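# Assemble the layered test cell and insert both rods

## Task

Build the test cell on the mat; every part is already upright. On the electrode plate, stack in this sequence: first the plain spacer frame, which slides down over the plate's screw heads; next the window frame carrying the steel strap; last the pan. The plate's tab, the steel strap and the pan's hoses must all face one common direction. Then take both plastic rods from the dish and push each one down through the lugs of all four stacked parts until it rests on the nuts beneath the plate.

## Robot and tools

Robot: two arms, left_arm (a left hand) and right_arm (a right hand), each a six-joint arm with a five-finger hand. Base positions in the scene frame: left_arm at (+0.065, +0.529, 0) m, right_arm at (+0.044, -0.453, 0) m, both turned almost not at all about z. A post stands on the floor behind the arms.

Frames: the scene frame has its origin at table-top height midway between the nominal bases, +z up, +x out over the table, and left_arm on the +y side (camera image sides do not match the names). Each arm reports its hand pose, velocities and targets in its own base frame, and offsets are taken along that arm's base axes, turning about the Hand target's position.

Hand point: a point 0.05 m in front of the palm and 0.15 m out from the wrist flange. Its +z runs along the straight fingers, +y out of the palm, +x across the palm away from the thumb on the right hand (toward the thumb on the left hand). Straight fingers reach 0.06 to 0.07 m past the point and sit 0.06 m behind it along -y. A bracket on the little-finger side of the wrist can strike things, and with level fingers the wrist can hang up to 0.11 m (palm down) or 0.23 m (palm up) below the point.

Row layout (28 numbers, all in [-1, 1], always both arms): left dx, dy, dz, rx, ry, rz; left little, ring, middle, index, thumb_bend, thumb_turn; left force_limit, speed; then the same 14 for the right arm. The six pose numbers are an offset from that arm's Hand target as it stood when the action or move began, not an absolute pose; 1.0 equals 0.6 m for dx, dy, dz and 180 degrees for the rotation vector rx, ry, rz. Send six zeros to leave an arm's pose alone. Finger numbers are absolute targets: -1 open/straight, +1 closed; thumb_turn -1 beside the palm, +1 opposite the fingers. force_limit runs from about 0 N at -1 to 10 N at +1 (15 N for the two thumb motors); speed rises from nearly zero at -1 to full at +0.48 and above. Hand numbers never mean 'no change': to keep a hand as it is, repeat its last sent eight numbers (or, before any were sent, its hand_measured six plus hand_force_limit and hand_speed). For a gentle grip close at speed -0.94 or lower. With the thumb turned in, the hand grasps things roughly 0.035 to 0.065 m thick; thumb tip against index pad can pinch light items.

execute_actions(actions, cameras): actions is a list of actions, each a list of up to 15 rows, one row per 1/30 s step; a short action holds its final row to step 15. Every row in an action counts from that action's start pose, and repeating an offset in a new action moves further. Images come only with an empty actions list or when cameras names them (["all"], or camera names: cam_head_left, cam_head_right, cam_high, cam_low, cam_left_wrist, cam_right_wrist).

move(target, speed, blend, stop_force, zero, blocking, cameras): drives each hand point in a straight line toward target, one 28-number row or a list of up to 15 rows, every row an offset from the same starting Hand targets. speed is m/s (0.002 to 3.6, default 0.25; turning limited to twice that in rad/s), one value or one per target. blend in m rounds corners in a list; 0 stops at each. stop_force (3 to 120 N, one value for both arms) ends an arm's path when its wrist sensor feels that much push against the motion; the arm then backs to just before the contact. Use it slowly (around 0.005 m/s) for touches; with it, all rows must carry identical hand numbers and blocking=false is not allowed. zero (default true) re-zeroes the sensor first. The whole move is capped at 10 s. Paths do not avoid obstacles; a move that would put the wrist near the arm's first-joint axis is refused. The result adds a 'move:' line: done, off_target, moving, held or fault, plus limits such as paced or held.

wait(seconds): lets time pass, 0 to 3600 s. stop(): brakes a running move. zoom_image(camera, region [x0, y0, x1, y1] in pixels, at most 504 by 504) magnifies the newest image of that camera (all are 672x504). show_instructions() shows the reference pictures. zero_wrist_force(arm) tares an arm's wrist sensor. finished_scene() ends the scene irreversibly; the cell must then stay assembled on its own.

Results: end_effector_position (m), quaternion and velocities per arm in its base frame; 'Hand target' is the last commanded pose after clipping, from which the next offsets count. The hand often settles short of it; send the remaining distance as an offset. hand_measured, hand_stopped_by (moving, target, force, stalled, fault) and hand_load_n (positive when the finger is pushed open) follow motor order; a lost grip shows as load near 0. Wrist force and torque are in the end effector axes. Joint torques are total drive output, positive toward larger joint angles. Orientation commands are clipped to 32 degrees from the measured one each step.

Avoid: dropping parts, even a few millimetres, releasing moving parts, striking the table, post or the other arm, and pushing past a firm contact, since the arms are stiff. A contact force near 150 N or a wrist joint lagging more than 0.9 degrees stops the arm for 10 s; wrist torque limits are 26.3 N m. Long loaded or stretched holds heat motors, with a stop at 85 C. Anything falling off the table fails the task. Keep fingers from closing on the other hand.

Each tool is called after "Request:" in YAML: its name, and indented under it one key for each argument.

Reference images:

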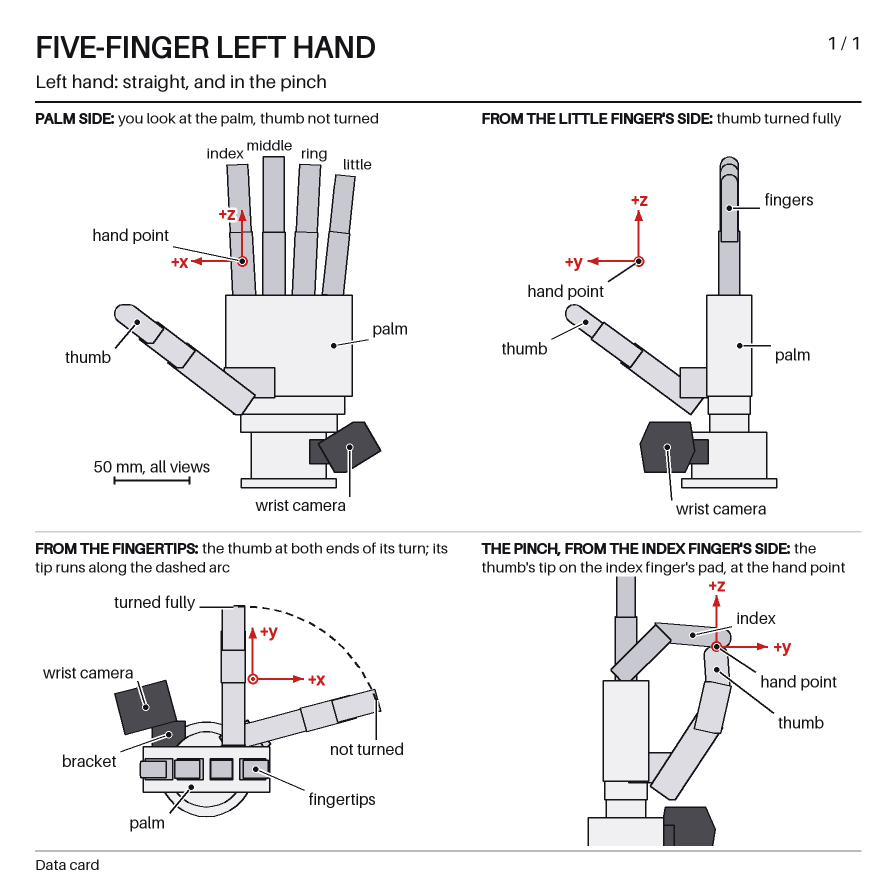

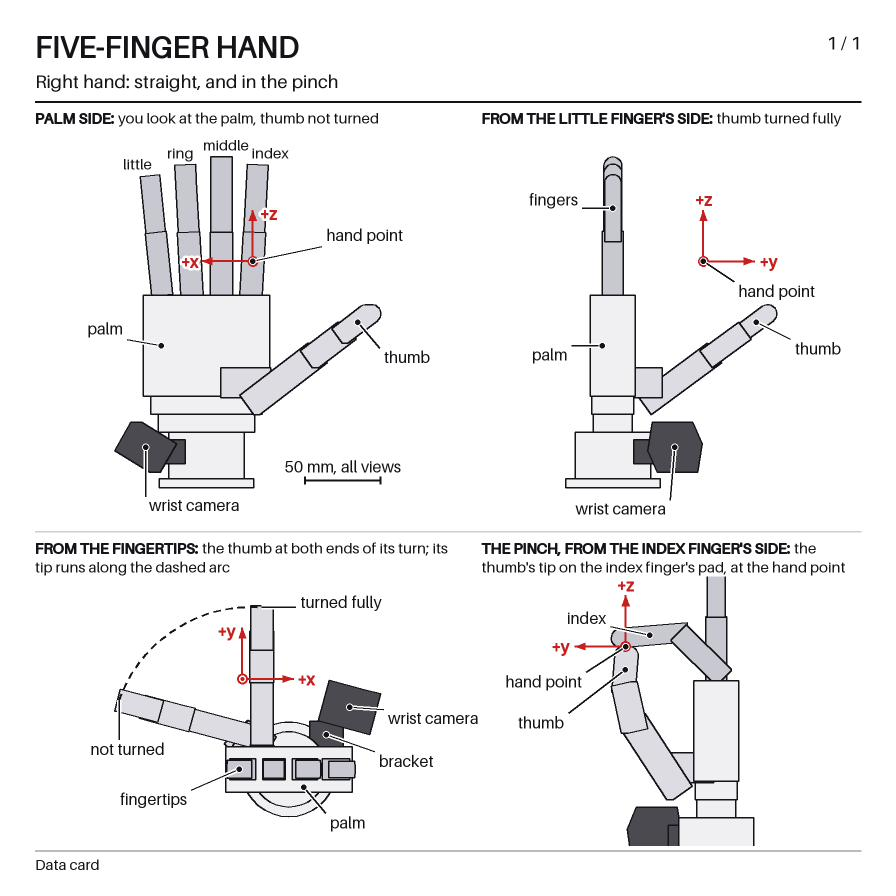

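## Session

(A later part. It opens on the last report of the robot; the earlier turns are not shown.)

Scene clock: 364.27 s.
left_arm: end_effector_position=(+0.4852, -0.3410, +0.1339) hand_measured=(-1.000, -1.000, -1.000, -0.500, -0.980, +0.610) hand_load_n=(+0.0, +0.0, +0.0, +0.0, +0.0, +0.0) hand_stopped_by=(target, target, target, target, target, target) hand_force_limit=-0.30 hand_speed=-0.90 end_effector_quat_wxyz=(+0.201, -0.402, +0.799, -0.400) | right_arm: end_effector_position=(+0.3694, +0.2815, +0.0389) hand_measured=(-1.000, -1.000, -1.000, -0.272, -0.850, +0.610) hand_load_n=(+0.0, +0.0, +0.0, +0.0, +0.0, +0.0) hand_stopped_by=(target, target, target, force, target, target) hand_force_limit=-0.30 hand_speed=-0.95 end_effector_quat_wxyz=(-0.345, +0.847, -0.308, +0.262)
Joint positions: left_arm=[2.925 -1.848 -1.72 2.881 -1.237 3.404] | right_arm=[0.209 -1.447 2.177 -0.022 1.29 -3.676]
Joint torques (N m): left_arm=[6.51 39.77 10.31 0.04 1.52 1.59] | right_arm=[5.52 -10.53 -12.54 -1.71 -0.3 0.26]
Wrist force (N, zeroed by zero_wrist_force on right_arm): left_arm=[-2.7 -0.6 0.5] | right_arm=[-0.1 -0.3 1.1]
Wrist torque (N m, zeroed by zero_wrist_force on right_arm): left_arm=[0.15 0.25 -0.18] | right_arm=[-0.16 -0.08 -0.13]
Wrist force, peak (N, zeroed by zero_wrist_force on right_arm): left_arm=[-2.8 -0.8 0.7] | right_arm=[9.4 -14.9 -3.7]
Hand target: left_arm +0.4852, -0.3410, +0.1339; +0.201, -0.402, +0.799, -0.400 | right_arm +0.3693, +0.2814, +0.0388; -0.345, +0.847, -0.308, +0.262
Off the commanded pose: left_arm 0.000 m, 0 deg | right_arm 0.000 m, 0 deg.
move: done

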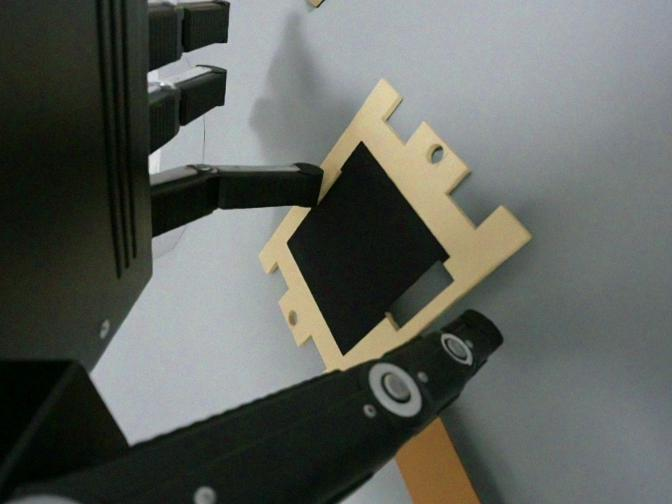

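Request:
zoom_image:
  camera: "cam_right_wrist"
  region: [220, 60, 560, 400]

Scaled by 1.482.

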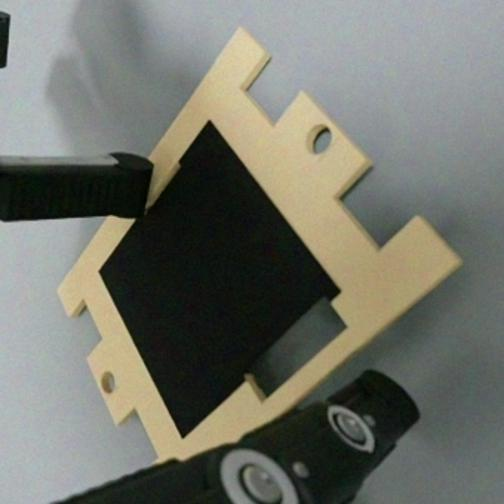

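Request:
move:
  target:
    - [0,0,0,0,0,0,-1,-1,-1,-0.5,-0.98,0.61,-0.3,-0.9,0,0,0.005,0,0,0,-1,-1,-1,-0.6,-0.85,0.61,-0.3,-0.9]
    - [0,0,0,0,0,0,-1,-1,-1,-0.5,-0.98,0.61,-0.3,-0.9,-0.01,-0.02,0.1,0,0,0,-1,-1,-1,-0.6,-0.85,0.61,-0.3,-0.9]
  speed: [0.02,0.1]
  cameras: ["cam_right_wrist","cam_high"]

Scene clock: 377.27 s.
left_arm: end_effector_position=(+0.4852, -0.3410, +0.1339) hand_measured=(-1.000, -1.000, -1.000, -0.500, -0.980, +0.610) hand_load_n=(+0.0, +0.0, +0.0, +0.0, +0.0, +0.0) hand_stopped_by=(target, target, target, target, target, target) hand_force_limit=-0.30 hand_speed=-0.90 end_effector_quat_wxyz=(+0.201, -0.402, +0.799, -0.400) | right_arm: end_effector_position=(+0.3634, +0.2694, +0.0988) hand_measured=(-1.000, -1.000, -1.000, -0.600, -0.850, +0.610) hand_load_n=(+0.0, +0.0, +0.0, +0.0, +0.5, +0.0) hand_stopped_by=(target, target, target, target, target, target) hand_force_limit=-0.30 hand_speed=-0.90 end_effector_quat_wxyz=(-0.345, +0.847, -0.308, +0.262)
Joint positions: left_arm=[2.925 -1.848 -1.72 2.881 -1.237 3.404] | right_arm=[0.17 -1.576 2.126 0.165 1.26 -3.703]
Joint torques (N m): left_arm=[7.13 39.56 10.57 0.06 1.66 1.61] | right_arm=[9.41 -18.75 -6.78 1.86 0.83 2.08]
Wrist force (N, zeroed by zero_wrist_force on right_arm): left_arm=[-2.4 -0.8 0.5] | right_arm=[0.0 -0.3 0.8]
Wrist torque (N m, zeroed by zero_wrist_force on right_arm): left_arm=[0.11 0.21 -0.16] | right_arm=[-0.11 -0.01 -0.04]
Wrist force, peak (N, zeroed by zero_wrist_force on right_arm): left_arm=[-2.9 -1.0 0.7] | right_arm=[-0.2 0.3 2.2]
Hand target: left_arm +0.4852, -0.3410, +0.1339; +0.201, -0.402, +0.799, -0.400 | right_arm +0.3633, +0.2694, +0.0988; -0.345, +0.847, -0.308, +0.262
Off the commanded pose: left_arm 0.000 m, 0 deg | right_arm 0.000 m, 0 deg.
move: done
Images, in order (width x height): cam_high 672x504, cam_right_wrist 672x504.

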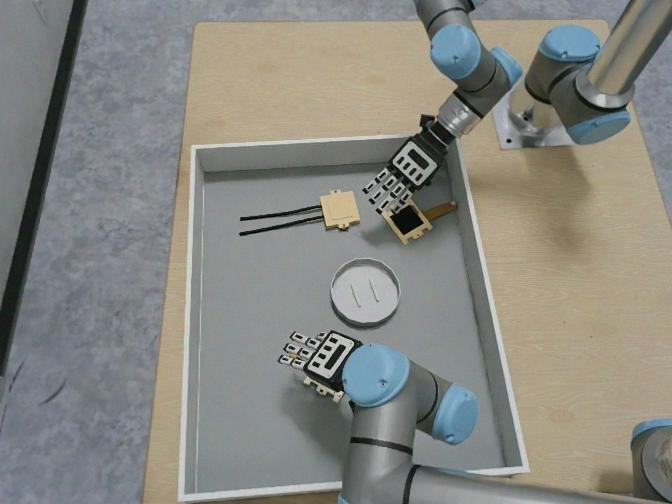

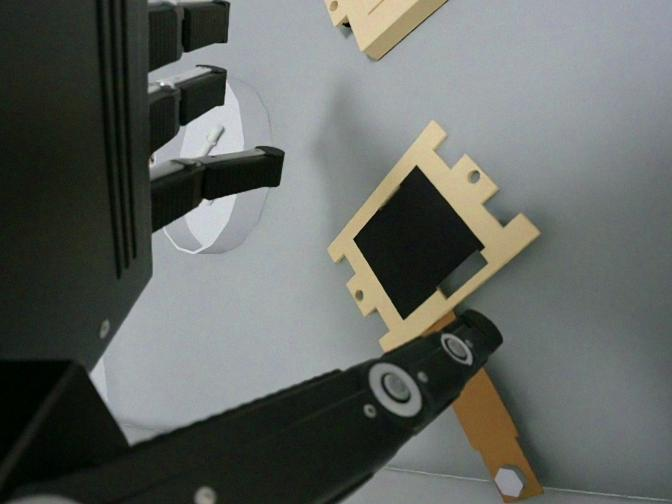

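Request:
zoom_image:
  camera: "cam_high"
  region: [300, 170, 480, 290]

Scaled by 2.800.

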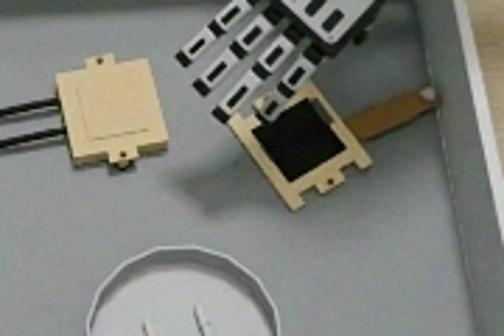

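Request:
move:
  target: [0,0,0,0,0,0,-1,-1,-1,-0.5,-0.98,0.61,-0.3,-0.9,0.06,-0.42,0.25,0,0,0,-1,-1,-1,-0.6,-0.85,0.61,-0.3,-0.9]
  speed: 0.2
  cameras: ["cam_high"]

Scene clock: 380.97 s.
left_arm: end_effector_position=(+0.4852, -0.3410, +0.1339) hand_measured=(-1.000, -1.000, -1.000, -0.500, -0.980, +0.610) hand_load_n=(+0.0, -0.5, -0.5, +0.0, +0.0, +0.0) hand_stopped_by=(target, target, target, target, target, target) hand_force_limit=-0.30 hand_speed=-0.90 end_effector_quat_wxyz=(+0.201, -0.402, +0.799, -0.400) | right_arm: end_effector_position=(+0.3993, +0.0175, +0.2487) hand_measured=(-1.000, -1.000, -1.000, -0.600, -0.850, +0.610) hand_load_n=(+0.0, +0.0, +0.0, +0.0, +0.0, +0.0) hand_stopped_by=(target, target, target, target, target, target) hand_force_limit=-0.30 hand_speed=-0.90 end_effector_quat_wxyz=(-0.345, +0.847, -0.308, +0.262) end_effector_velocity=(-0.001, +0.000, +0.000) end_effector_angular_velocity=(+0.002, +0.003, +0.000)
Joint positions: left_arm=[2.925 -1.848 -1.72 2.881 -1.237 3.404] | right_arm=[-0.751 -1.642 1.901 1.015 0.712 -4.629]
Joint velocities: left_arm=[within noise] | right_arm=[-0.002 0 0.001 0.005 0 -0.004]
Joint torques (N m): left_arm=[7.3 39.27 10.66 0.16 1.61 1.8] | right_arm=[-8.23 -21.95 -27.18 3.59 -0.28 -2.39]
Wrist force (N, zeroed by zero_wrist_force on right_arm): left_arm=[-2.6 -0.7 0.5] | right_arm=[0.7 -0.6 1.0]
Wrist torque (N m, zeroed by zero_wrist_force on right_arm): left_arm=[0.14 0.23 -0.17] | right_arm=[-0.19 -0.19 -0.08]
Wrist force, peak (N, zeroed by zero_wrist_force on right_arm): left_arm=[-2.8 -0.9 0.8] | right_arm=[-1.1 -0.5 1.8]
Hand target: left_arm +0.4852, -0.3410, +0.1339; +0.201, -0.402, +0.799, -0.400 | right_arm +0.3993, +0.0174, +0.2488; -0.345, +0.847, -0.308, +0.262
Off the commanded pose: left_arm 0.000 m, 0 deg | right_arm 0.000 m, 0 deg.
move: done

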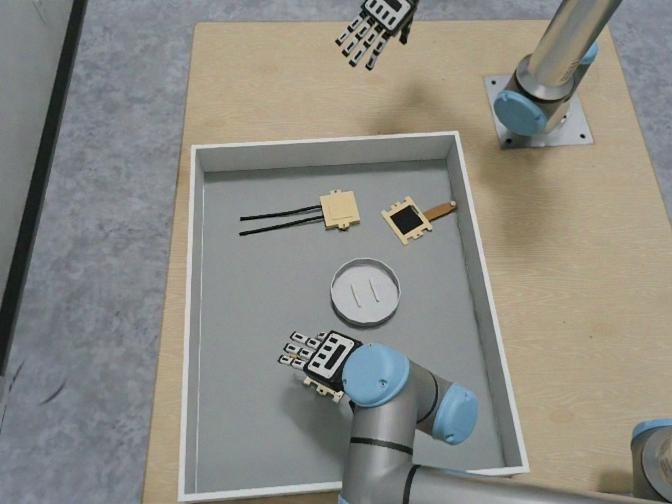

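Request:
zoom_image:
  camera: "cam_high"
  region: [300, 170, 480, 290]

Scaled by 2.800.

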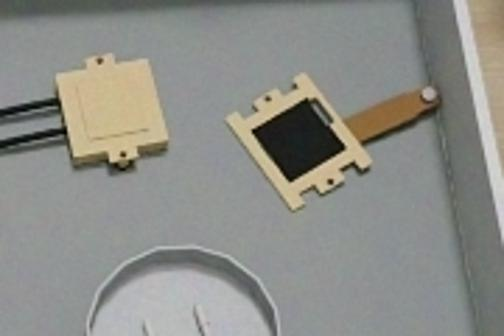

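Request:
move:
  target: [-0.27,-0.59,0,0,0,-0.1061,-1,-1,-1,-0.5,-0.85,0.61,-0.3,-0.9,0,0,0,0,0,0,-1,-1,-1,-0.6,-0.85,0.61,-0.3,-0.9]
  speed: 0.15
  cameras: ["cam_high","cam_left_wrist"]

Scene clock: 388.00 s.
left_arm: end_effector_position=(+0.3232, -0.6949, +0.1339) hand_measured=(-1.000, -1.000, -1.000, -0.500, -0.850, +0.610) hand_load_n=(+0.0, +0.0, -0.5, +0.0, +0.0, +0.0) hand_stopped_by=(target, target, target, target, target, target) hand_force_limit=-0.30 hand_speed=-0.90 end_effector_quat_wxyz=(+0.132, -0.264, +0.854, -0.428) | right_arm: end_effector_position=(+0.3993, +0.0174, +0.2488) hand_measured=(-1.000, -1.000, -1.000, -0.600, -0.850, +0.610) hand_load_n=(+0.0, +0.0, +0.0, +0.0, +0.0, +0.0) hand_stopped_by=(target, target, target, target, target, target) hand_force_limit=-0.30 hand_speed=-0.90 end_effector_quat_wxyz=(-0.345, +0.847, -0.308, +0.262)
Joint positions: left_arm=[2.237 -2.234 -1.129 2.718 -1.517 3.182] | right_arm=[-0.751 -1.642 1.901 1.015 0.712 -4.629]
Joint torques (N m): left_arm=[-3.41 44.63 27.12 0.87 1.6 2.47] | right_arm=[-7.3 -25.86 -27.31 3.67 -2.15 -2.38]
Wrist force (N, zeroed by zero_wrist_force on right_arm): left_arm=[-2.7 -1.0 0.8] | right_arm=[0.5 -0.8 0.5]
Wrist torque (N m, zeroed by zero_wrist_force on right_arm): left_arm=[0.07 0.24 -0.22] | right_arm=[-0.19 -0.15 -0.06]
Wrist force, peak (N, zeroed by zero_wrist_force on right_arm): left_arm=[-4.0 -0.4 0.4] | right_arm=[0.5 -1.1 1.1]
Hand target: left_arm +0.3232, -0.6950, +0.1339; +0.132, -0.264, +0.854, -0.428 | right_arm +0.3993, +0.0174, +0.2488; -0.345, +0.847, -0.308, +0.262
Off the commanded pose: left_arm 0.000 m, 0 deg | right_arm 0.000 m, 0 deg.
move: done

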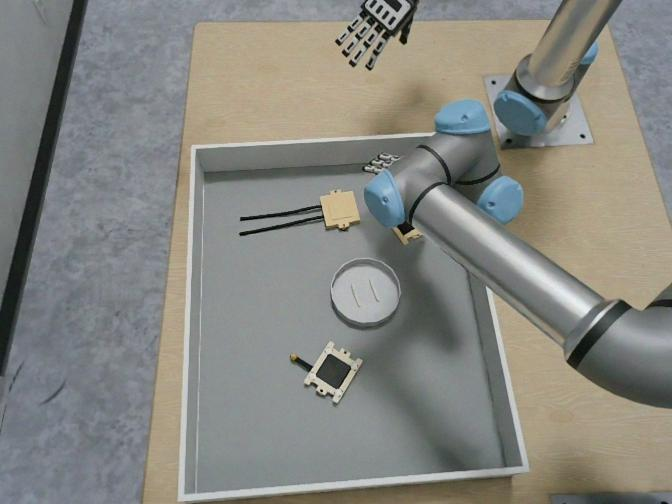

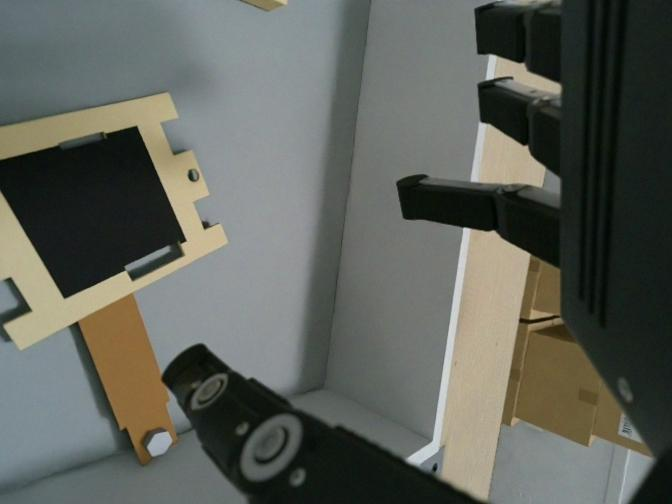

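Request:
move:
  target: [-0.0195,0.0458,-0.08,0,0,0.0378,1,1,1,-0.6,-0.85,0.61,-0.6,-0.2,0,0,0,0,0,0,-1,-1,-1,-0.6,-0.85,0.61,-0.3,-0.9]
  speed: 0.08
  cameras: ["cam_left_wrist"]

Scene clock: 392.23 s.
left_arm: end_effector_position=(+0.3114, -0.6676, +0.0860) hand_measured=(+1.000, +1.000, +1.000, -0.600, -0.850, +0.610) hand_load_n=(+0.0, +0.0, +0.0, +0.0, +0.0, +0.0) hand_stopped_by=(target, target, target, target, target, target) hand_force_limit=-0.60 hand_speed=-0.20 end_effector_quat_wxyz=(+0.157, -0.314, +0.837, -0.419) | right_arm: end_effector_position=(+0.3993, +0.0174, +0.2488) hand_measured=(-1.000, -1.000, -1.000, -0.600, -0.850, +0.610) hand_load_n=(+0.0, +0.0, +0.0, +0.0, +0.0, +0.0) hand_stopped_by=(target, target, target, target, target, target) hand_force_limit=-0.30 hand_speed=-0.90 end_effector_quat_wxyz=(-0.345, +0.847, -0.308, +0.262)
Joint positions: left_arm=[2.215 -2.198 -1.317 2.871 -1.629 3.098] | right_arm=[-0.751 -1.642 1.901 1.015 0.712 -4.629]
Joint torques (N m): left_arm=[7.32 35.97 21.81 0.32 -0.27 1.58] | right_arm=[-7.37 -23.88 -26.8 3.84 -2.12 -2.28]
Wrist force (N, zeroed by zero_wrist_force on right_arm): left_arm=[-2.5 -1.2 0.3] | right_arm=[0.6 -0.5 1.2]
Wrist torque (N m, zeroed by zero_wrist_force on right_arm): left_arm=[0.08 0.20 -0.26] | right_arm=[-0.17 -0.19 -0.04]
Wrist force, peak (N, zeroed by zero_wrist_force on right_arm): left_arm=[-2.6 -1.9 0.5] | right_arm=[0.9 -1.0 1.0]
Hand target: left_arm +0.3115, -0.6675, +0.0859; +0.157, -0.314, +0.837, -0.419 | right_arm +0.3993, +0.0174, +0.2488; -0.345, +0.847, -0.308, +0.262
Off the commanded pose: left_arm 0.000 m, 0 deg | right_arm 0.000 m, 0 deg.
move: done

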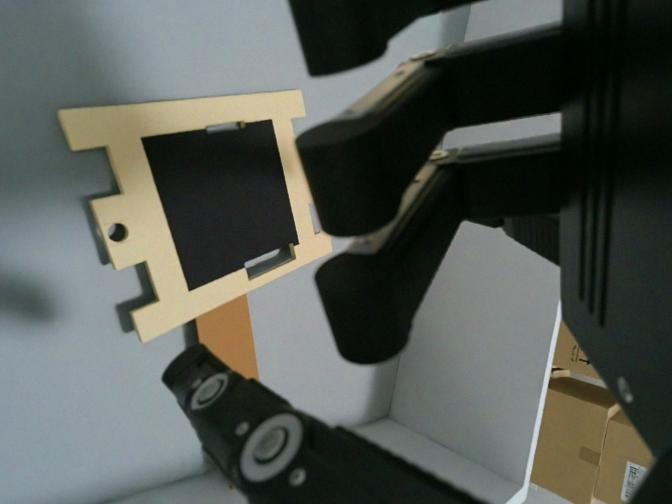

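Request:
move:
  target: [0.011,0.008,-0.0433,0.0104,0.0064,-0.0544,1,1,1,-0.6,-0.85,0.61,-0.6,-0.2,0,0,0,0,0,0,-1,-1,-1,-0.6,-0.85,0.61,-0.3,-0.9]
  speed: 0.06
  cameras: ["cam_left_wrist"]

Scene clock: 396.10 s.
left_arm: end_effector_position=(+0.3182, -0.6627, +0.0598) hand_measured=(+1.000, +1.000, +1.000, -0.600, -0.850, +0.610) hand_load_n=(+0.0, +0.0, +0.0, +0.0, +0.0, +0.0) hand_stopped_by=(target, target, target, target, target, target) hand_force_limit=-0.60 hand_speed=-0.20 end_effector_quat_wxyz=(+0.118, -0.243, +0.869, -0.414) end_effector_velocity=(+0.000, +0.000, +0.001) end_effector_angular_velocity=(-0.001, +0.002, +0.005) | right_arm: end_effector_position=(+0.3993, +0.0174, +0.2488) hand_measured=(-1.000, -1.000, -1.000, -0.600, -0.850, +0.610) hand_load_n=(+0.0, +0.0, +0.0, +0.0, +0.0, +0.0) hand_stopped_by=(target, target, target, target, target, target) hand_force_limit=-0.30 hand_speed=-0.90 end_effector_quat_wxyz=(-0.345, +0.847, -0.308, +0.262)
Joint positions: left_arm=[2.277 -2.24 -1.306 2.86 -1.449 3.245] | right_arm=[-0.751 -1.642 1.901 1.015 0.712 -4.629]
Joint velocities: left_arm=[-0.001 0.001 0 -0.001 -0.004 -0.006] | right_arm=[within noise]
Joint torques (N m): left_arm=[-7.92 58.09 18.03 0.55 -1.4 -1.93] | right_arm=[-7.28 -22.22 -27.38 3.72 -1.98 -2.14]
Wrist force (N, zeroed by zero_wrist_force on right_arm): left_arm=[-2.8 -1.1 0.8] | right_arm=[0.5 -0.6 1.0]
Wrist torque (N m, zeroed by zero_wrist_force on right_arm): left_arm=[0.07 0.25 -0.17] | right_arm=[-0.18 -0.17 -0.05]
Wrist force, peak (N, zeroed by zero_wrist_force on right_arm): left_arm=[-2.9 -1.0 0.7] | right_arm=[0.8 -1.0 1.0]
Hand target: left_arm +0.3181, -0.6627, +0.0599; +0.117, -0.243, +0.869, -0.414 | right_arm +0.3993, +0.0174, +0.2488; -0.345, +0.847, -0.308, +0.262
Off the commanded pose: left_arm 0.000 m, 0 deg | right_arm 0.000 m, 0 deg.
move: done

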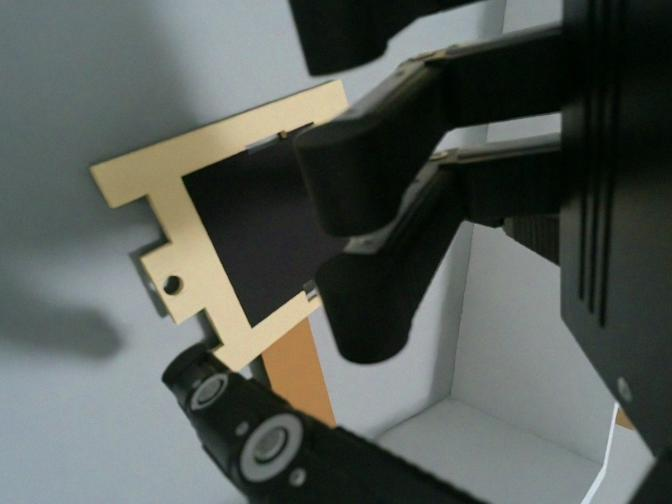

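Request:
execute_actions:
  actions:
    - [[0,0,0,0,0,0,1,-1,-1,-0.6,-0.85,0.61,-0.6,-0.2,0,0,0,0,0,0,-1,-1,-1,-0.6,-0.85,0.61,-0.3,-0.9]]

Request:
wait:
  seconds: 1
  cameras: ["cam_left_wrist"]

Scene clock: 398.93 s.
left_arm: end_effector_position=(+0.3181, -0.6627, +0.0599) hand_measured=(+1.000, -1.000, -1.000, -0.600, -0.850, +0.610) hand_load_n=(+0.0, +0.0, +0.0, +0.0, +0.0, +0.0) hand_stopped_by=(target, target, target, target, target, target) hand_force_limit=-0.60 hand_speed=-0.20 end_effector_quat_wxyz=(+0.117, -0.243, +0.869, -0.414) | right_arm: end_effector_position=(+0.3993, +0.0174, +0.2488) hand_measured=(-1.000, -1.000, -1.000, -0.600, -0.850, +0.610) hand_load_n=(+0.0, +0.0, +0.0, +0.0, +0.0, +0.5) hand_stopped_by=(target, target, target, target, target, target) hand_force_limit=-0.30 hand_speed=-0.90 end_effector_quat_wxyz=(-0.345, +0.847, -0.308, +0.262)
Joint positions: left_arm=[2.277 -2.24 -1.307 2.86 -1.449 3.245] | right_arm=[-0.751 -1.642 1.901 1.015 0.712 -4.629]
Joint torques (N m): left_arm=[-8.41 57.65 10.63 1.09 0.5 1.52] | right_arm=[-7.02 -19.38 -26.76 3.72 -2.02 -2.16]
Wrist force (N, zeroed by zero_wrist_force on right_arm): left_arm=[-2.7 -0.9 0.6] | right_arm=[0.6 -1.0 0.5]
Wrist torque (N m, zeroed by zero_wrist_force on right_arm): left_arm=[0.11 0.24 -0.18] | right_arm=[-0.21 -0.17 -0.06]
Wrist force, peak (N, zeroed by zero_wrist_force on right_arm): left_arm=[-2.8 -1.1 0.6] | right_arm=[0.5 -0.9 1.2]
Hand target: left_arm +0.3181, -0.6627, +0.0599; +0.117, -0.243, +0.869, -0.414 | right_arm +0.3993, +0.0174, +0.2488; -0.345, +0.847, -0.308, +0.262
Off the commanded pose: left_arm 0.000 m, 0 deg | right_arm 0.000 m, 0 deg.

Scene clock: 399.93 s.
left_arm: end_effector_position=(+0.3181, -0.6627, +0.0599) hand_measured=(+1.000, -1.000, -1.000, -0.600, -0.850, +0.610) hand_load_n=(+0.5, +0.0, +0.0, -0.5, +0.0, +0.0) hand_stopped_by=(target, target, target, target, target, target) hand_force_limit=-0.60 hand_speed=-0.20 end_effector_quat_wxyz=(+0.117, -0.243, +0.869, -0.414) | right_arm: end_effector_position=(+0.3993, +0.0174, +0.2488) hand_measured=(-1.000, -1.000, -1.000, -0.600, -0.850, +0.610) hand_load_n=(+0.0, +0.0, +0.0, +0.0, +0.0, +0.0) hand_stopped_by=(target, target, target, target, target, target) hand_force_limit=-0.30 hand_speed=-0.90 end_effector_quat_wxyz=(-0.345, +0.847, -0.308, +0.262)
Joint positions: left_arm=[2.277 -2.24 -1.307 2.86 -1.449 3.245] | right_arm=[-0.751 -1.642 1.901 1.015 0.712 -4.629]
Joint torques (N m): left_arm=[-7.45 56.92 14.17 1.14 -0.2 1.62] | right_arm=[-7.19 -19.57 -26.99 3.49 -2.17 -2.22]
Wrist force (N, zeroed by zero_wrist_force on right_arm): left_arm=[-2.8 -1.1 0.7] | right_arm=[0.7 -0.5 1.0]
Wrist torque (N m, zeroed by zero_wrist_force on right_arm): left_arm=[0.08 0.24 -0.17] | right_arm=[-0.15 -0.19 -0.03]
Wrist force, peak (N, zeroed by zero_wrist_force on right_arm): left_arm=[-2.9 -1.1 0.7] | right_arm=[0.6 -1.1 1.2]
Hand target: left_arm +0.3181, -0.6627, +0.0599; +0.117, -0.243, +0.869, -0.414 | right_arm +0.3993, +0.0174, +0.2488; -0.345, +0.847, -0.308, +0.262
Off the commanded pose: left_arm 0.000 m, 0 deg | right_arm 0.000 m, 0 deg.
wait: 1.00 s; at rest by 0.17 s

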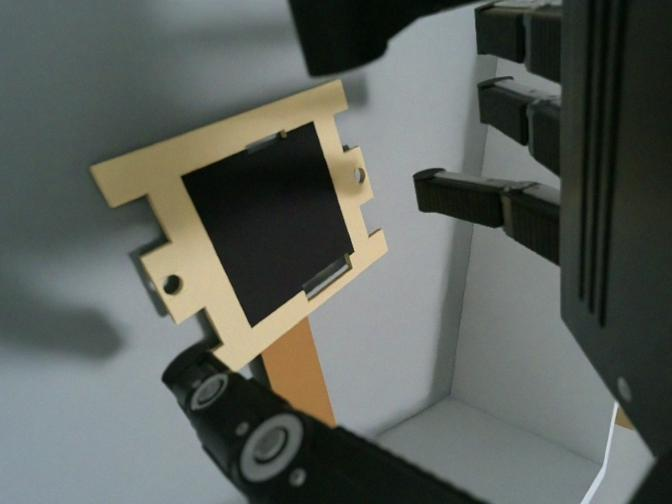

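Request:
move:
  target: [0,0,-0.022,0.0072,0.0042,-0.0083,1,-1,-1,-0.7,-0.98,0.61,-0.6,-0.2,0,0,0,0,0,0,-1,-1,-1,-0.6,-0.85,0.61,-0.3,-0.9]
  speed: 0.03
  cameras: ["cam_left_wrist"]

Scene clock: 404.33 s.
left_arm: end_effector_position=(+0.3182, -0.6628, +0.0466) hand_measured=(+1.000, -1.000, -1.000, -0.700, -0.980, +0.610) hand_load_n=(+0.0, +0.0, +0.0, +0.0, +0.0, +0.0) hand_stopped_by=(target, target, target, target, target, target) hand_force_limit=-0.60 hand_speed=-0.20 end_effector_quat_wxyz=(+0.109, -0.233, +0.878, -0.404) | right_arm: end_effector_position=(+0.3993, +0.0174, +0.2488) hand_measured=(-1.000, -1.000, -1.000, -0.600, -0.850, +0.610) hand_load_n=(+0.0, +0.0, +0.0, +0.0, +0.0, +0.0) hand_stopped_by=(target, target, target, target, target, target) hand_force_limit=-0.30 hand_speed=-0.90 end_effector_quat_wxyz=(-0.345, +0.847, -0.308, +0.262)
Joint positions: left_arm=[2.282 -2.27 -1.286 2.839 -1.428 3.269] | right_arm=[-0.751 -1.642 1.901 1.015 0.712 -4.629]
Joint torques (N m): left_arm=[0.26 58.42 11.77 0.86 -1.18 -1.83] | right_arm=[-6.5 -17.27 -25.61 3.68 -2.13 -2.02]
Wrist force (N, zeroed by zero_wrist_force on right_arm): left_arm=[-2.6 -0.9 0.5] | right_arm=[0.5 -0.6 1.1]
Wrist torque (N m, zeroed by zero_wrist_force on right_arm): left_arm=[0.11 0.21 -0.27] | right_arm=[-0.19 -0.18 -0.04]
Wrist force, peak (N, zeroed by zero_wrist_force on right_arm): left_arm=[-2.9 -1.0 0.7] | right_arm=[0.5 -1.0 1.2]
Hand target: left_arm +0.3181, -0.6627, +0.0467; +0.109, -0.233, +0.878, -0.404 | right_arm +0.3993, +0.0174, +0.2488; -0.345, +0.847, -0.308, +0.262
Off the commanded pose: left_arm 0.000 m, 0 deg | right_arm 0.000 m, 0 deg.
move: done

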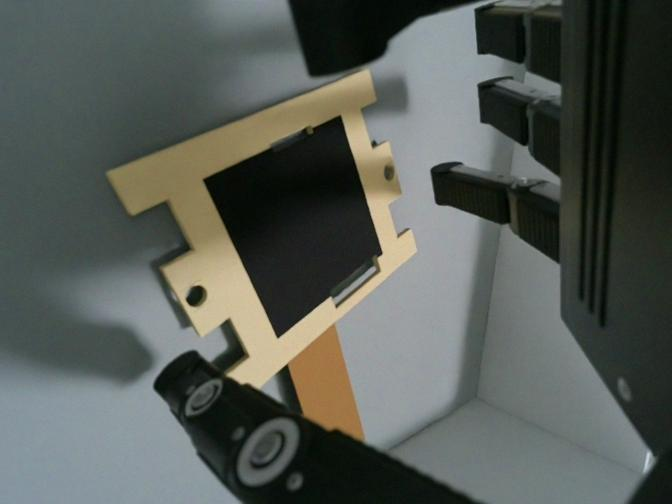

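Request:
move:
  target: [0,0,-0.0142,0,0,0,1,-1,-1,-0.7,-0.98,0.61,-0.6,-0.2,0,0,0,0,0,0,-1,-1,-1,-0.6,-0.85,0.61,-0.3,-0.9]
  speed: 0.02
  stop_force: 3
  cameras: ["cam_left_wrist"]

Scene clock: 406.67 s.
left_arm: end_effector_position=(+0.3181, -0.6627, +0.0382) hand_measured=(+1.000, -1.000, -1.000, -0.700, -0.980, +0.610) hand_load_n=(+0.0, -0.5, +0.0, -0.5, +0.0, +0.0) hand_stopped_by=(target, target, target, target, target, target) hand_force_limit=-0.60 hand_speed=-0.20 end_effector_quat_wxyz=(+0.109, -0.233, +0.878, -0.404) | right_arm: end_effector_position=(+0.3993, +0.0174, +0.2488) hand_measured=(-1.000, -1.000, -1.000, -0.600, -0.850, +0.610) hand_load_n=(+0.0, -0.5, +0.0, +0.0, +0.0, +0.0) hand_stopped_by=(target, target, target, target, target, target) hand_force_limit=-0.30 hand_speed=-0.90 end_effector_quat_wxyz=(-0.345, +0.847, -0.308, +0.262)
Joint positions: left_arm=[2.282 -2.278 -1.295 2.857 -1.428 3.269] | right_arm=[-0.751 -1.642 1.901 1.015 0.712 -4.629]
Joint torques (N m): left_arm=[-4.63 58.3 31 -1.63 -1.22 -2] | right_arm=[-7.61 -17.07 -25.06 3.59 -2.14 -2.13]
Wrist force (N, zeroed by zero_wrist_force on right_arm): left_arm=[-2.7 -1.1 0.7] | right_arm=[0.7 -0.6 1.1]
Wrist torque (N m, zeroed by zero_wrist_force on right_arm): left_arm=[0.07 0.23 -0.23] | right_arm=[-0.20 -0.20 -0.04]
Wrist force, peak (N, zeroed by zero_wrist_force on right_arm): left_arm=[-2.9 -1.0 0.6] | right_arm=[0.7 -0.6 1.1]
Hand target: left_arm +0.3181, -0.6627, +0.0382; +0.109, -0.233, +0.878, -0.404 | right_arm +0.3993, +0.0174, +0.2488; -0.345, +0.847, -0.308, +0.262
Off the commanded pose: left_arm 0.000 m, 0 deg | right_arm 0.000 m, 0 deg.
move: done

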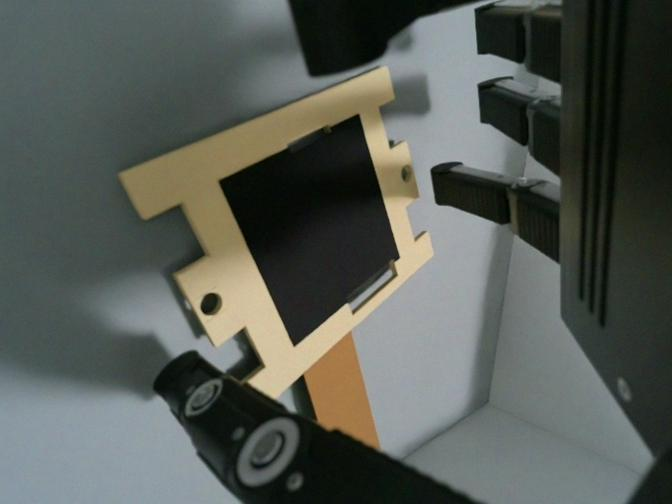

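Request:
move:
  target: [0,0,-0.0075,0,0,0,1,-1,-1,-0.7,-0.98,0.61,-0.6,-0.2,0,0,0,0,0,0,-1,-1,-1,-0.6,-0.85,0.61,-0.3,-0.9]
  speed: 0.01
  stop_force: 3
  cameras: ["cam_left_wrist"]

Scene clock: 411.20 s.
left_arm: end_effector_position=(+0.3181, -0.6627, +0.0336) hand_measured=(+1.000, -1.000, -1.000, -0.700, -0.980, +0.610) hand_load_n=(+0.0, +0.0, +0.0, +0.0, +0.0, +0.0) hand_stopped_by=(target, target, target, target, target, target) hand_force_limit=-0.60 hand_speed=-0.20 end_effector_quat_wxyz=(+0.109, -0.233, +0.878, -0.404) | right_arm: end_effector_position=(+0.3993, +0.0174, +0.2488) hand_measured=(-1.000, -1.000, -1.000, -0.600, -0.850, +0.610) hand_load_n=(+0.0, +0.0, +0.0, +0.0, +0.0, +0.0) hand_stopped_by=(target, target, target, target, target, target) hand_force_limit=-0.30 hand_speed=-0.90 end_effector_quat_wxyz=(-0.345, +0.847, -0.308, +0.262)
Joint positions: left_arm=[2.282 -2.283 -1.299 2.866 -1.428 3.269] | right_arm=[-0.751 -1.642 1.901 1.015 0.712 -4.629]
Joint torques (N m): left_arm=[-4.09 57.17 25.25 -1.2 -0.92 -2] | right_arm=[-6.65 -15.01 -24.45 3.51 -2.01 -1.88]
Wrist force (N, zeroed by zero_wrist_force on right_arm): left_arm=[-2.7 -1.0 0.4] | right_arm=[0.2 -0.8 0.9]
Wrist torque (N m, zeroed by zero_wrist_force on right_arm): left_arm=[0.10 0.22 -0.23] | right_arm=[-0.20 -0.12 -0.07]
Wrist force, peak (N, zeroed by zero_wrist_force on right_arm): left_arm=[-2.8 -1.1 0.5] | right_arm=[0.4 -0.9 1.2]
Hand target: left_arm +0.3181, -0.6627, +0.0337; +0.109, -0.233, +0.878, -0.404 | right_arm +0.3993, +0.0174, +0.2488; -0.345, +0.847, -0.308, +0.262
Off the commanded pose: left_arm 0.000 m, 0 deg | right_arm 0.000 m, 0 deg.
move: done

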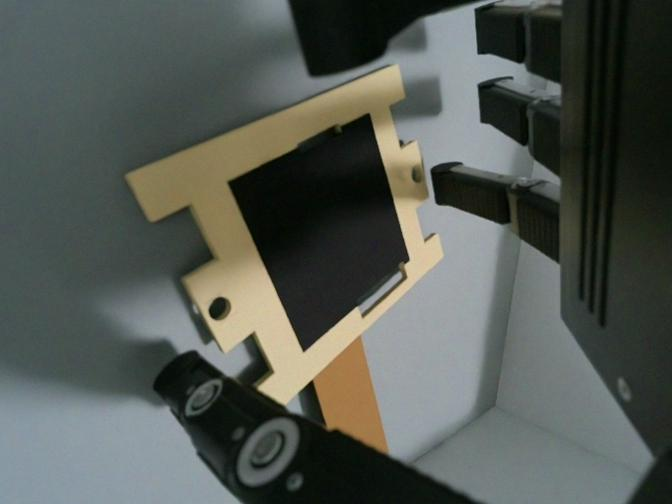

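Request:
move:
  target: [0,0,0,0,0,0,1,-1,-1,-0.4,-0.98,0.61,-0.3,-0.95,0,0,0,0,0,0,-1,-1,-1,-0.6,-0.85,0.61,-0.3,-0.9]
  cameras: ["cam_left_wrist"]

Scene clock: 414.07 s.
left_arm: end_effector_position=(+0.3181, -0.6627, +0.0337) hand_measured=(+1.000, -1.000, -1.000, -0.484, -0.980, +0.610) hand_load_n=(+0.0, +0.0, -0.5, +3.5, +2.5, +0.0) hand_stopped_by=(target, target, target, force, target, target) hand_force_limit=-0.30 hand_speed=-0.95 end_effector_quat_wxyz=(+0.109, -0.233, +0.878, -0.404) | right_arm: end_effector_position=(+0.3993, +0.0174, +0.2488) hand_measured=(-1.000, -1.000, -1.000, -0.600, -0.850, +0.610) hand_load_n=(+0.0, +0.0, +0.0, +0.0, +0.0, +0.0) hand_stopped_by=(target, target, target, target, target, target) hand_force_limit=-0.30 hand_speed=-0.90 end_effector_quat_wxyz=(-0.345, +0.847, -0.308, +0.262)
Joint positions: left_arm=[2.282 -2.282 -1.299 2.866 -1.428 3.269] | right_arm=[-0.751 -1.642 1.901 1.015 0.712 -4.629]
Joint torques (N m): left_arm=[-3.58 57.69 29.62 -1.18 -0.5 -1.79] | right_arm=[-6.12 -13.9 -24.59 3.61 -2.07 -1.93]
Wrist force (N, zeroed by zero_wrist_force on right_arm): left_arm=[-3.8 -3.6 -0.5] | right_arm=[0.1 -0.5 0.7]
Wrist torque (N m, zeroed by zero_wrist_force on right_arm): left_arm=[0.01 0.24 -0.24] | right_arm=[-0.14 -0.09 -0.07]
Wrist force, peak (N, zeroed by zero_wrist_force on right_arm): left_arm=[-3.9 -3.7 -0.2] | right_arm=[0.6 -1.1 1.0]
Hand target: left_arm +0.3181, -0.6627, +0.0337; +0.109, -0.233, +0.878, -0.404 | right_arm +0.3993, +0.0174, +0.2488; -0.345, +0.847, -0.308, +0.262
Off the commanded pose: left_arm 0.000 m, 0 deg | right_arm 0.000 m, 0 deg.
move: done

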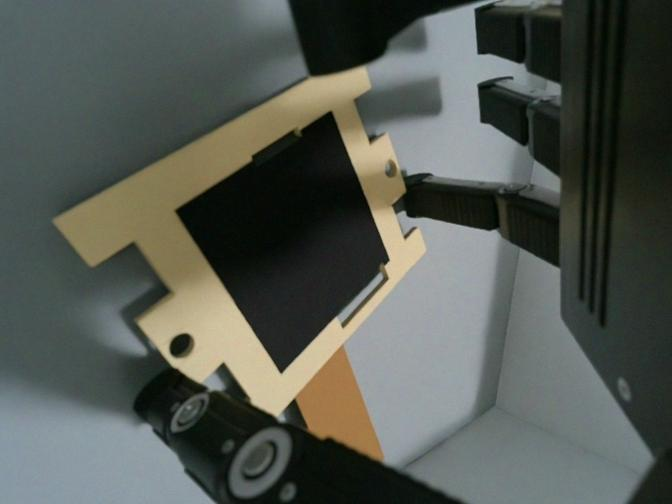

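Request:
move:
  target: [0,0,0.02,0,0,0,1,-1,-1,-0.4,-0.98,0.61,-0.3,-0.95,0,0,0,0,0,0,-1,-1,-1,-0.6,-0.85,0.61,-0.3,-0.9]
  speed: 0.02
  cameras: ["cam_left_wrist","cam_low","cam_head_left"]

Scene clock: 416.03 s.
left_arm: end_effector_position=(+0.3182, -0.6628, +0.0459) hand_measured=(+1.000, -1.000, -1.000, -0.484, -0.980, +0.610) hand_load_n=(+0.0, +0.0, +0.0, +0.0, +0.0, +0.0) hand_stopped_by=(target, target, target, force, target, target) hand_force_limit=-0.30 hand_speed=-0.95 end_effector_quat_wxyz=(+0.109, -0.233, +0.878, -0.404) | right_arm: end_effector_position=(+0.3993, +0.0174, +0.2488) hand_measured=(-1.000, -1.000, -1.000, -0.600, -0.850, +0.610) hand_load_n=(+0.0, +0.0, +0.0, +0.0, +0.0, +0.0) hand_stopped_by=(target, target, target, target, target, target) hand_force_limit=-0.30 hand_speed=-0.90 end_effector_quat_wxyz=(-0.345, +0.847, -0.308, +0.262)
Joint positions: left_arm=[2.282 -2.27 -1.287 2.841 -1.428 3.269] | right_arm=[-0.751 -1.642 1.901 1.015 0.712 -4.629]
Joint torques (N m): left_arm=[-3.91 42.26 16.43 1.11 -0.31 -1.91] | right_arm=[-7.1 -12.88 -23.55 3.57 -2.04 -1.99]
Wrist force (N, zeroed by zero_wrist_force on right_arm): left_arm=[-2.4 -0.6 0.5] | right_arm=[0.7 -0.6 0.8]
Wrist torque (N m, zeroed by zero_wrist_force on right_arm): left_arm=[0.16 0.17 -0.23] | right_arm=[-0.17 -0.18 -0.04]
Wrist force, peak (N, zeroed by zero_wrist_force on right_arm): left_arm=[-4.0 -3.9 -0.1] | right_arm=[0.7 -0.7 1.3]
Hand target: left_arm +0.3181, -0.6627, +0.0457; +0.109, -0.233, +0.878, -0.404 | right_arm +0.3993, +0.0174, +0.2488; -0.345, +0.847, -0.308, +0.262
Off the commanded pose: left_arm 0.000 m, 0 deg | right_arm 0.000 m, 0 deg.
move: done
Images, in order (width x height): cam_head_left 672x504, cam_low 672x504, cam_left_wrist 672x504.

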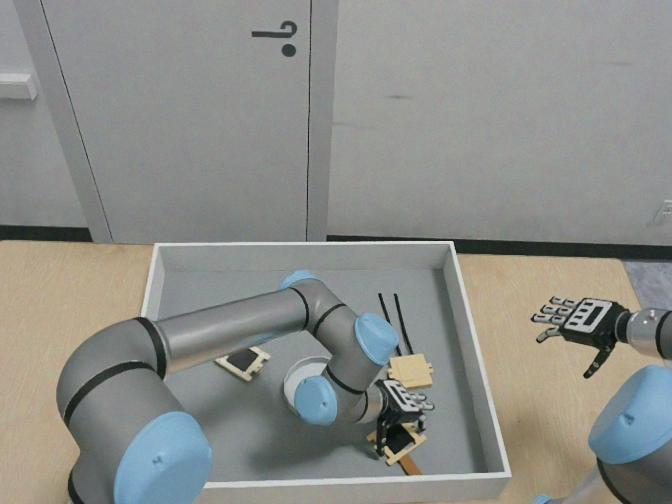

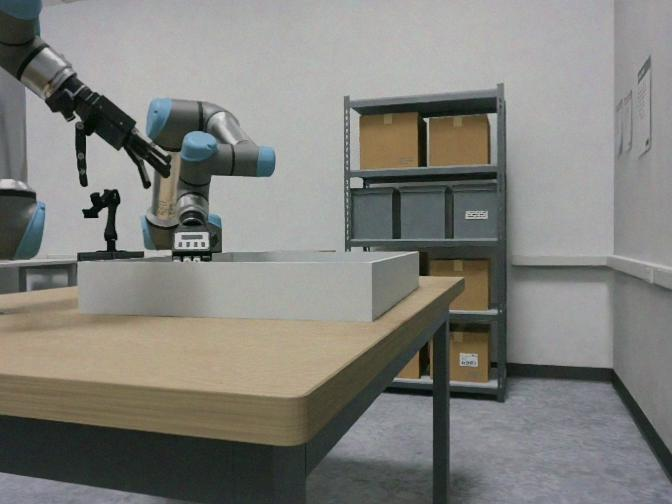

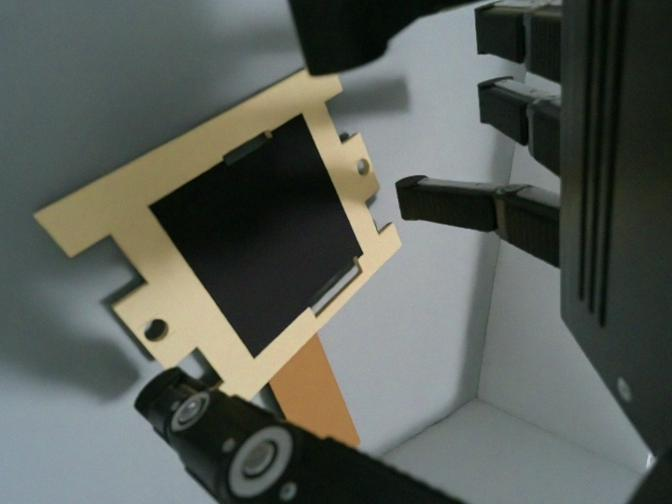

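Request:
move:
  target:
    - [0,0,0,0,0,0,1,-1,-1,-0.7,-0.98,0.61,-0.3,-0.3,0,0,0,0,0,0,-1,-1,-1,-0.6,-0.85,0.61,-0.3,-0.9]
    - [0.0148,0.0135,-0.005,0,0,0.0333,1,-1,-1,-0.7,-0.98,0.61,-0.3,-0.3,0,0,0,0,0,0,-1,-1,-1,-0.6,-0.85,0.61,-0.3,-0.9]
  speed: 0.03
  cameras: ["cam_left_wrist"]

Scene clock: 427.27 s.
left_arm: end_effector_position=(+0.3270, -0.6546, +0.0427) hand_measured=(+1.000, -1.000, -1.000, -0.700, -0.980, +0.610) hand_load_n=(+0.0, +0.0, +0.0, +0.0, +0.0, +0.0) hand_stopped_by=(target, target, target, target, target, target) hand_force_limit=-0.30 hand_speed=-0.30 end_effector_quat_wxyz=(+0.130, -0.279, +0.864, -0.398) end_effector_velocity=(-0.001, +0.000, +0.000) end_effector_angular_velocity=(+0.000, +0.000, -0.006) | right_arm: end_effector_position=(+0.3993, +0.0174, +0.2488) hand_measured=(-1.000, -1.000, -1.000, -0.600, -0.850, +0.610) hand_load_n=(+0.0, +0.0, +0.0, +0.0, +0.0, +0.0) hand_stopped_by=(target, target, target, target, target, target) hand_force_limit=-0.30 hand_speed=-0.90 end_effector_quat_wxyz=(-0.345, +0.847, -0.308, +0.262)
Joint positions: left_arm=[2.276 -2.261 -1.311 2.863 -1.512 3.196] | right_arm=[-0.751 -1.642 1.901 1.015 0.712 -4.629]
Joint velocities: left_arm=[0 0 0 0 0.005 0.004] | right_arm=[within noise]
Joint torques (N m): left_arm=[-5.6 54.21 16.13 0.11 1.61 2.18] | right_arm=[-6.02 -10.47 -22.64 3.47 -2.19 -1.88]
Wrist force (N, zeroed by zero_wrist_force on right_arm): left_arm=[-2.4 -0.8 0.6] | right_arm=[0.4 -0.3 1.0]
Wrist torque (N m, zeroed by zero_wrist_force on right_arm): left_arm=[0.13 0.17 -0.16] | right_arm=[-0.14 -0.15 -0.05]
Wrist force, peak (N, zeroed by zero_wrist_force on right_arm): left_arm=[-2.8 -1.0 0.5] | right_arm=[0.3 -1.1 1.1]
Hand target: left_arm +0.3270, -0.6546, +0.0427; +0.130, -0.279, +0.864, -0.398 | right_arm +0.3993, +0.0174, +0.2488; -0.345, +0.847, -0.308, +0.262
Off the commanded pose: left_arm 0.000 m, 0 deg | right_arm 0.000 m, 0 deg.
move: done

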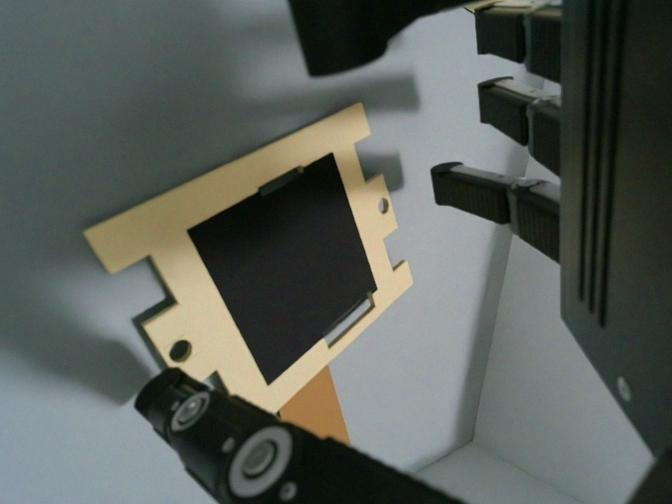

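Request:
move:
  target: [0,0,-0.0155,0,0,0,1,-1,-1,-0.7,-0.98,0.61,-0.3,-0.95,0,0,0,0,0,0,-1,-1,-1,-0.6,-0.85,0.61,-0.3,-0.9]
  speed: 0.01
  stop_force: 3
  cameras: ["cam_left_wrist"]

Request:
move:
  target: [0,0,0,0,0,0,1,-1,-1,-0.4,-0.98,0.61,-0.3,-0.95,0,0,0,0,0,0,-1,-1,-1,-0.6,-0.85,0.61,-0.3,-0.9]
  cameras: ["cam_left_wrist"]

Scene clock: 430.70 s.
left_arm: end_effector_position=(+0.3270, -0.6546, +0.0334) hand_measured=(+1.000, -1.000, -1.000, -0.700, -0.980, +0.610) hand_load_n=(+0.0, +0.0, +0.0, +0.0, +0.0, +0.0) hand_stopped_by=(target, target, target, target, target, target) hand_force_limit=-0.30 hand_speed=-0.95 end_effector_quat_wxyz=(+0.130, -0.279, +0.864, -0.398) | right_arm: end_effector_position=(+0.3993, +0.0174, +0.2488) hand_measured=(-1.000, -1.000, -1.000, -0.600, -0.850, +0.610) hand_load_n=(+0.0, -0.5, +0.0, +0.0, +0.0, +0.0) hand_stopped_by=(target, target, target, target, target, target) hand_force_limit=-0.30 hand_speed=-0.90 end_effector_quat_wxyz=(-0.345, +0.847, -0.308, +0.262)
Joint positions: left_arm=[2.276 -2.27 -1.32 2.882 -1.512 3.196] | right_arm=[-0.751 -1.642 1.901 1.015 0.712 -4.629]
Joint torques (N m): left_arm=[1.19 58.76 29.9 -1.16 1.77 2.25] | right_arm=[-5.47 -8.99 -22.12 3.41 -2.06 -1.75]
Wrist force (N, zeroed by zero_wrist_force on right_arm): left_arm=[-2.5 -1.1 0.5] | right_arm=[0.5 -0.3 1.0]
Wrist torque (N m, zeroed by zero_wrist_force on right_arm): left_arm=[0.09 0.18 -0.21] | right_arm=[-0.15 -0.16 -0.04]
Wrist force, peak (N, zeroed by zero_wrist_force on right_arm): left_arm=[-2.7 -1.0 0.2] | right_arm=[0.2 -1.1 1.3]
Hand target: left_arm +0.3270, -0.6546, +0.0334; +0.130, -0.279, +0.864, -0.398 | right_arm +0.3993, +0.0174, +0.2488; -0.345, +0.847, -0.308, +0.262
Off the commanded pose: left_arm 0.000 m, 0 deg | right_arm 0.000 m, 0 deg.
move: done

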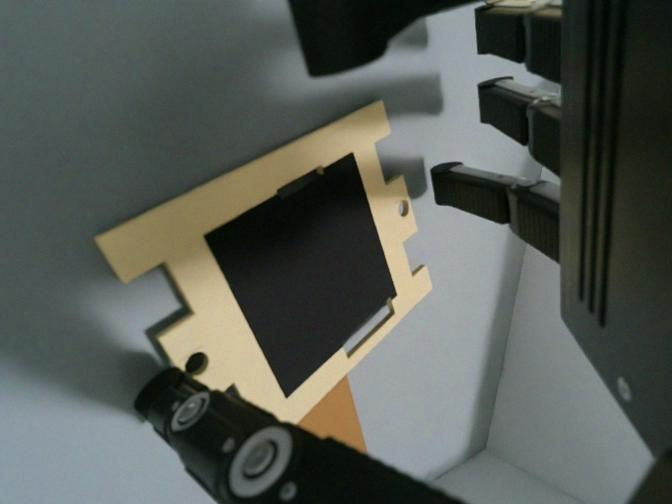

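Scene clock: 432.47 s.
left_arm: end_effector_position=(+0.3270, -0.6546, +0.0334) hand_measured=(+1.000, -1.000, -1.000, -0.484, -0.980, +0.610) hand_load_n=(+0.0, +0.0, +0.0, +3.5, +2.5, +0.0) hand_stopped_by=(target, target, target, force, target, target) hand_force_limit=-0.30 hand_speed=-0.95 end_effector_quat_wxyz=(+0.130, -0.279, +0.864, -0.398) | right_arm: end_effector_position=(+0.3993, +0.0174, +0.2488) hand_measured=(-1.000, -1.000, -1.000, -0.600, -0.850, +0.610) hand_load_n=(+0.0, +0.0, +0.0, +0.0, +0.0, +0.0) hand_stopped_by=(target, target, target, target, target, target) hand_force_limit=-0.30 hand_speed=-0.90 end_effector_quat_wxyz=(-0.345, +0.847, -0.308, +0.262)
Joint positions: left_arm=[2.276 -2.27 -1.32 2.882 -1.512 3.196] | right_arm=[-0.751 -1.642 1.901 1.015 0.712 -4.629]
Joint torques (N m): left_arm=[1.06 56.64 28.23 -1.11 1.69 2.04] | right_arm=[-5.43 -8.05 -22.58 3.54 -2.12 -1.83]
Wrist force (N, zeroed by zero_wrist_force on right_arm): left_arm=[-3.8 -3.3 0.7] | right_arm=[0.7 -0.4 0.8]
Wrist torque (N m, zeroed by zero_wrist_force on right_arm): left_arm=[-0.06 0.25 -0.25] | right_arm=[-0.14 -0.19 -0.03]
Wrist force, peak (N, zeroed by zero_wrist_force on right_arm): left_arm=[-4.3 -4.3 -0.4] | right_arm=[0.8 -0.5 1.2]
Hand target: left_arm +0.3270, -0.6546, +0.0334; +0.130, -0.279, +0.864, -0.398 | right_arm +0.3993, +0.0174, +0.2488; -0.345, +0.847, -0.308, +0.262
Off the commanded pose: left_arm 0.000 m, 0 deg | right_arm 0.000 m, 0 deg.
move: done

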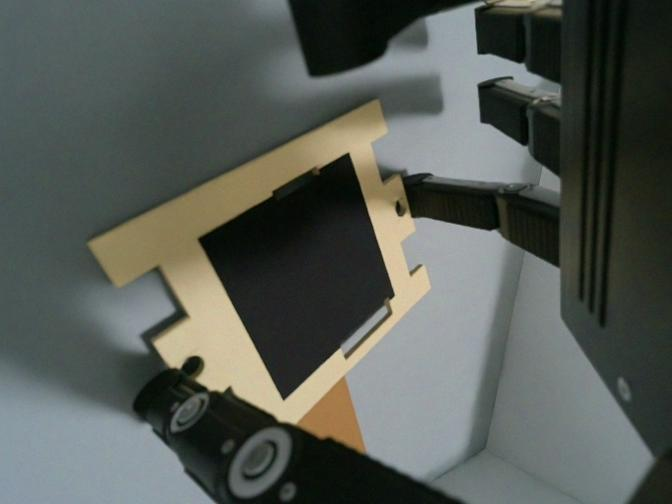

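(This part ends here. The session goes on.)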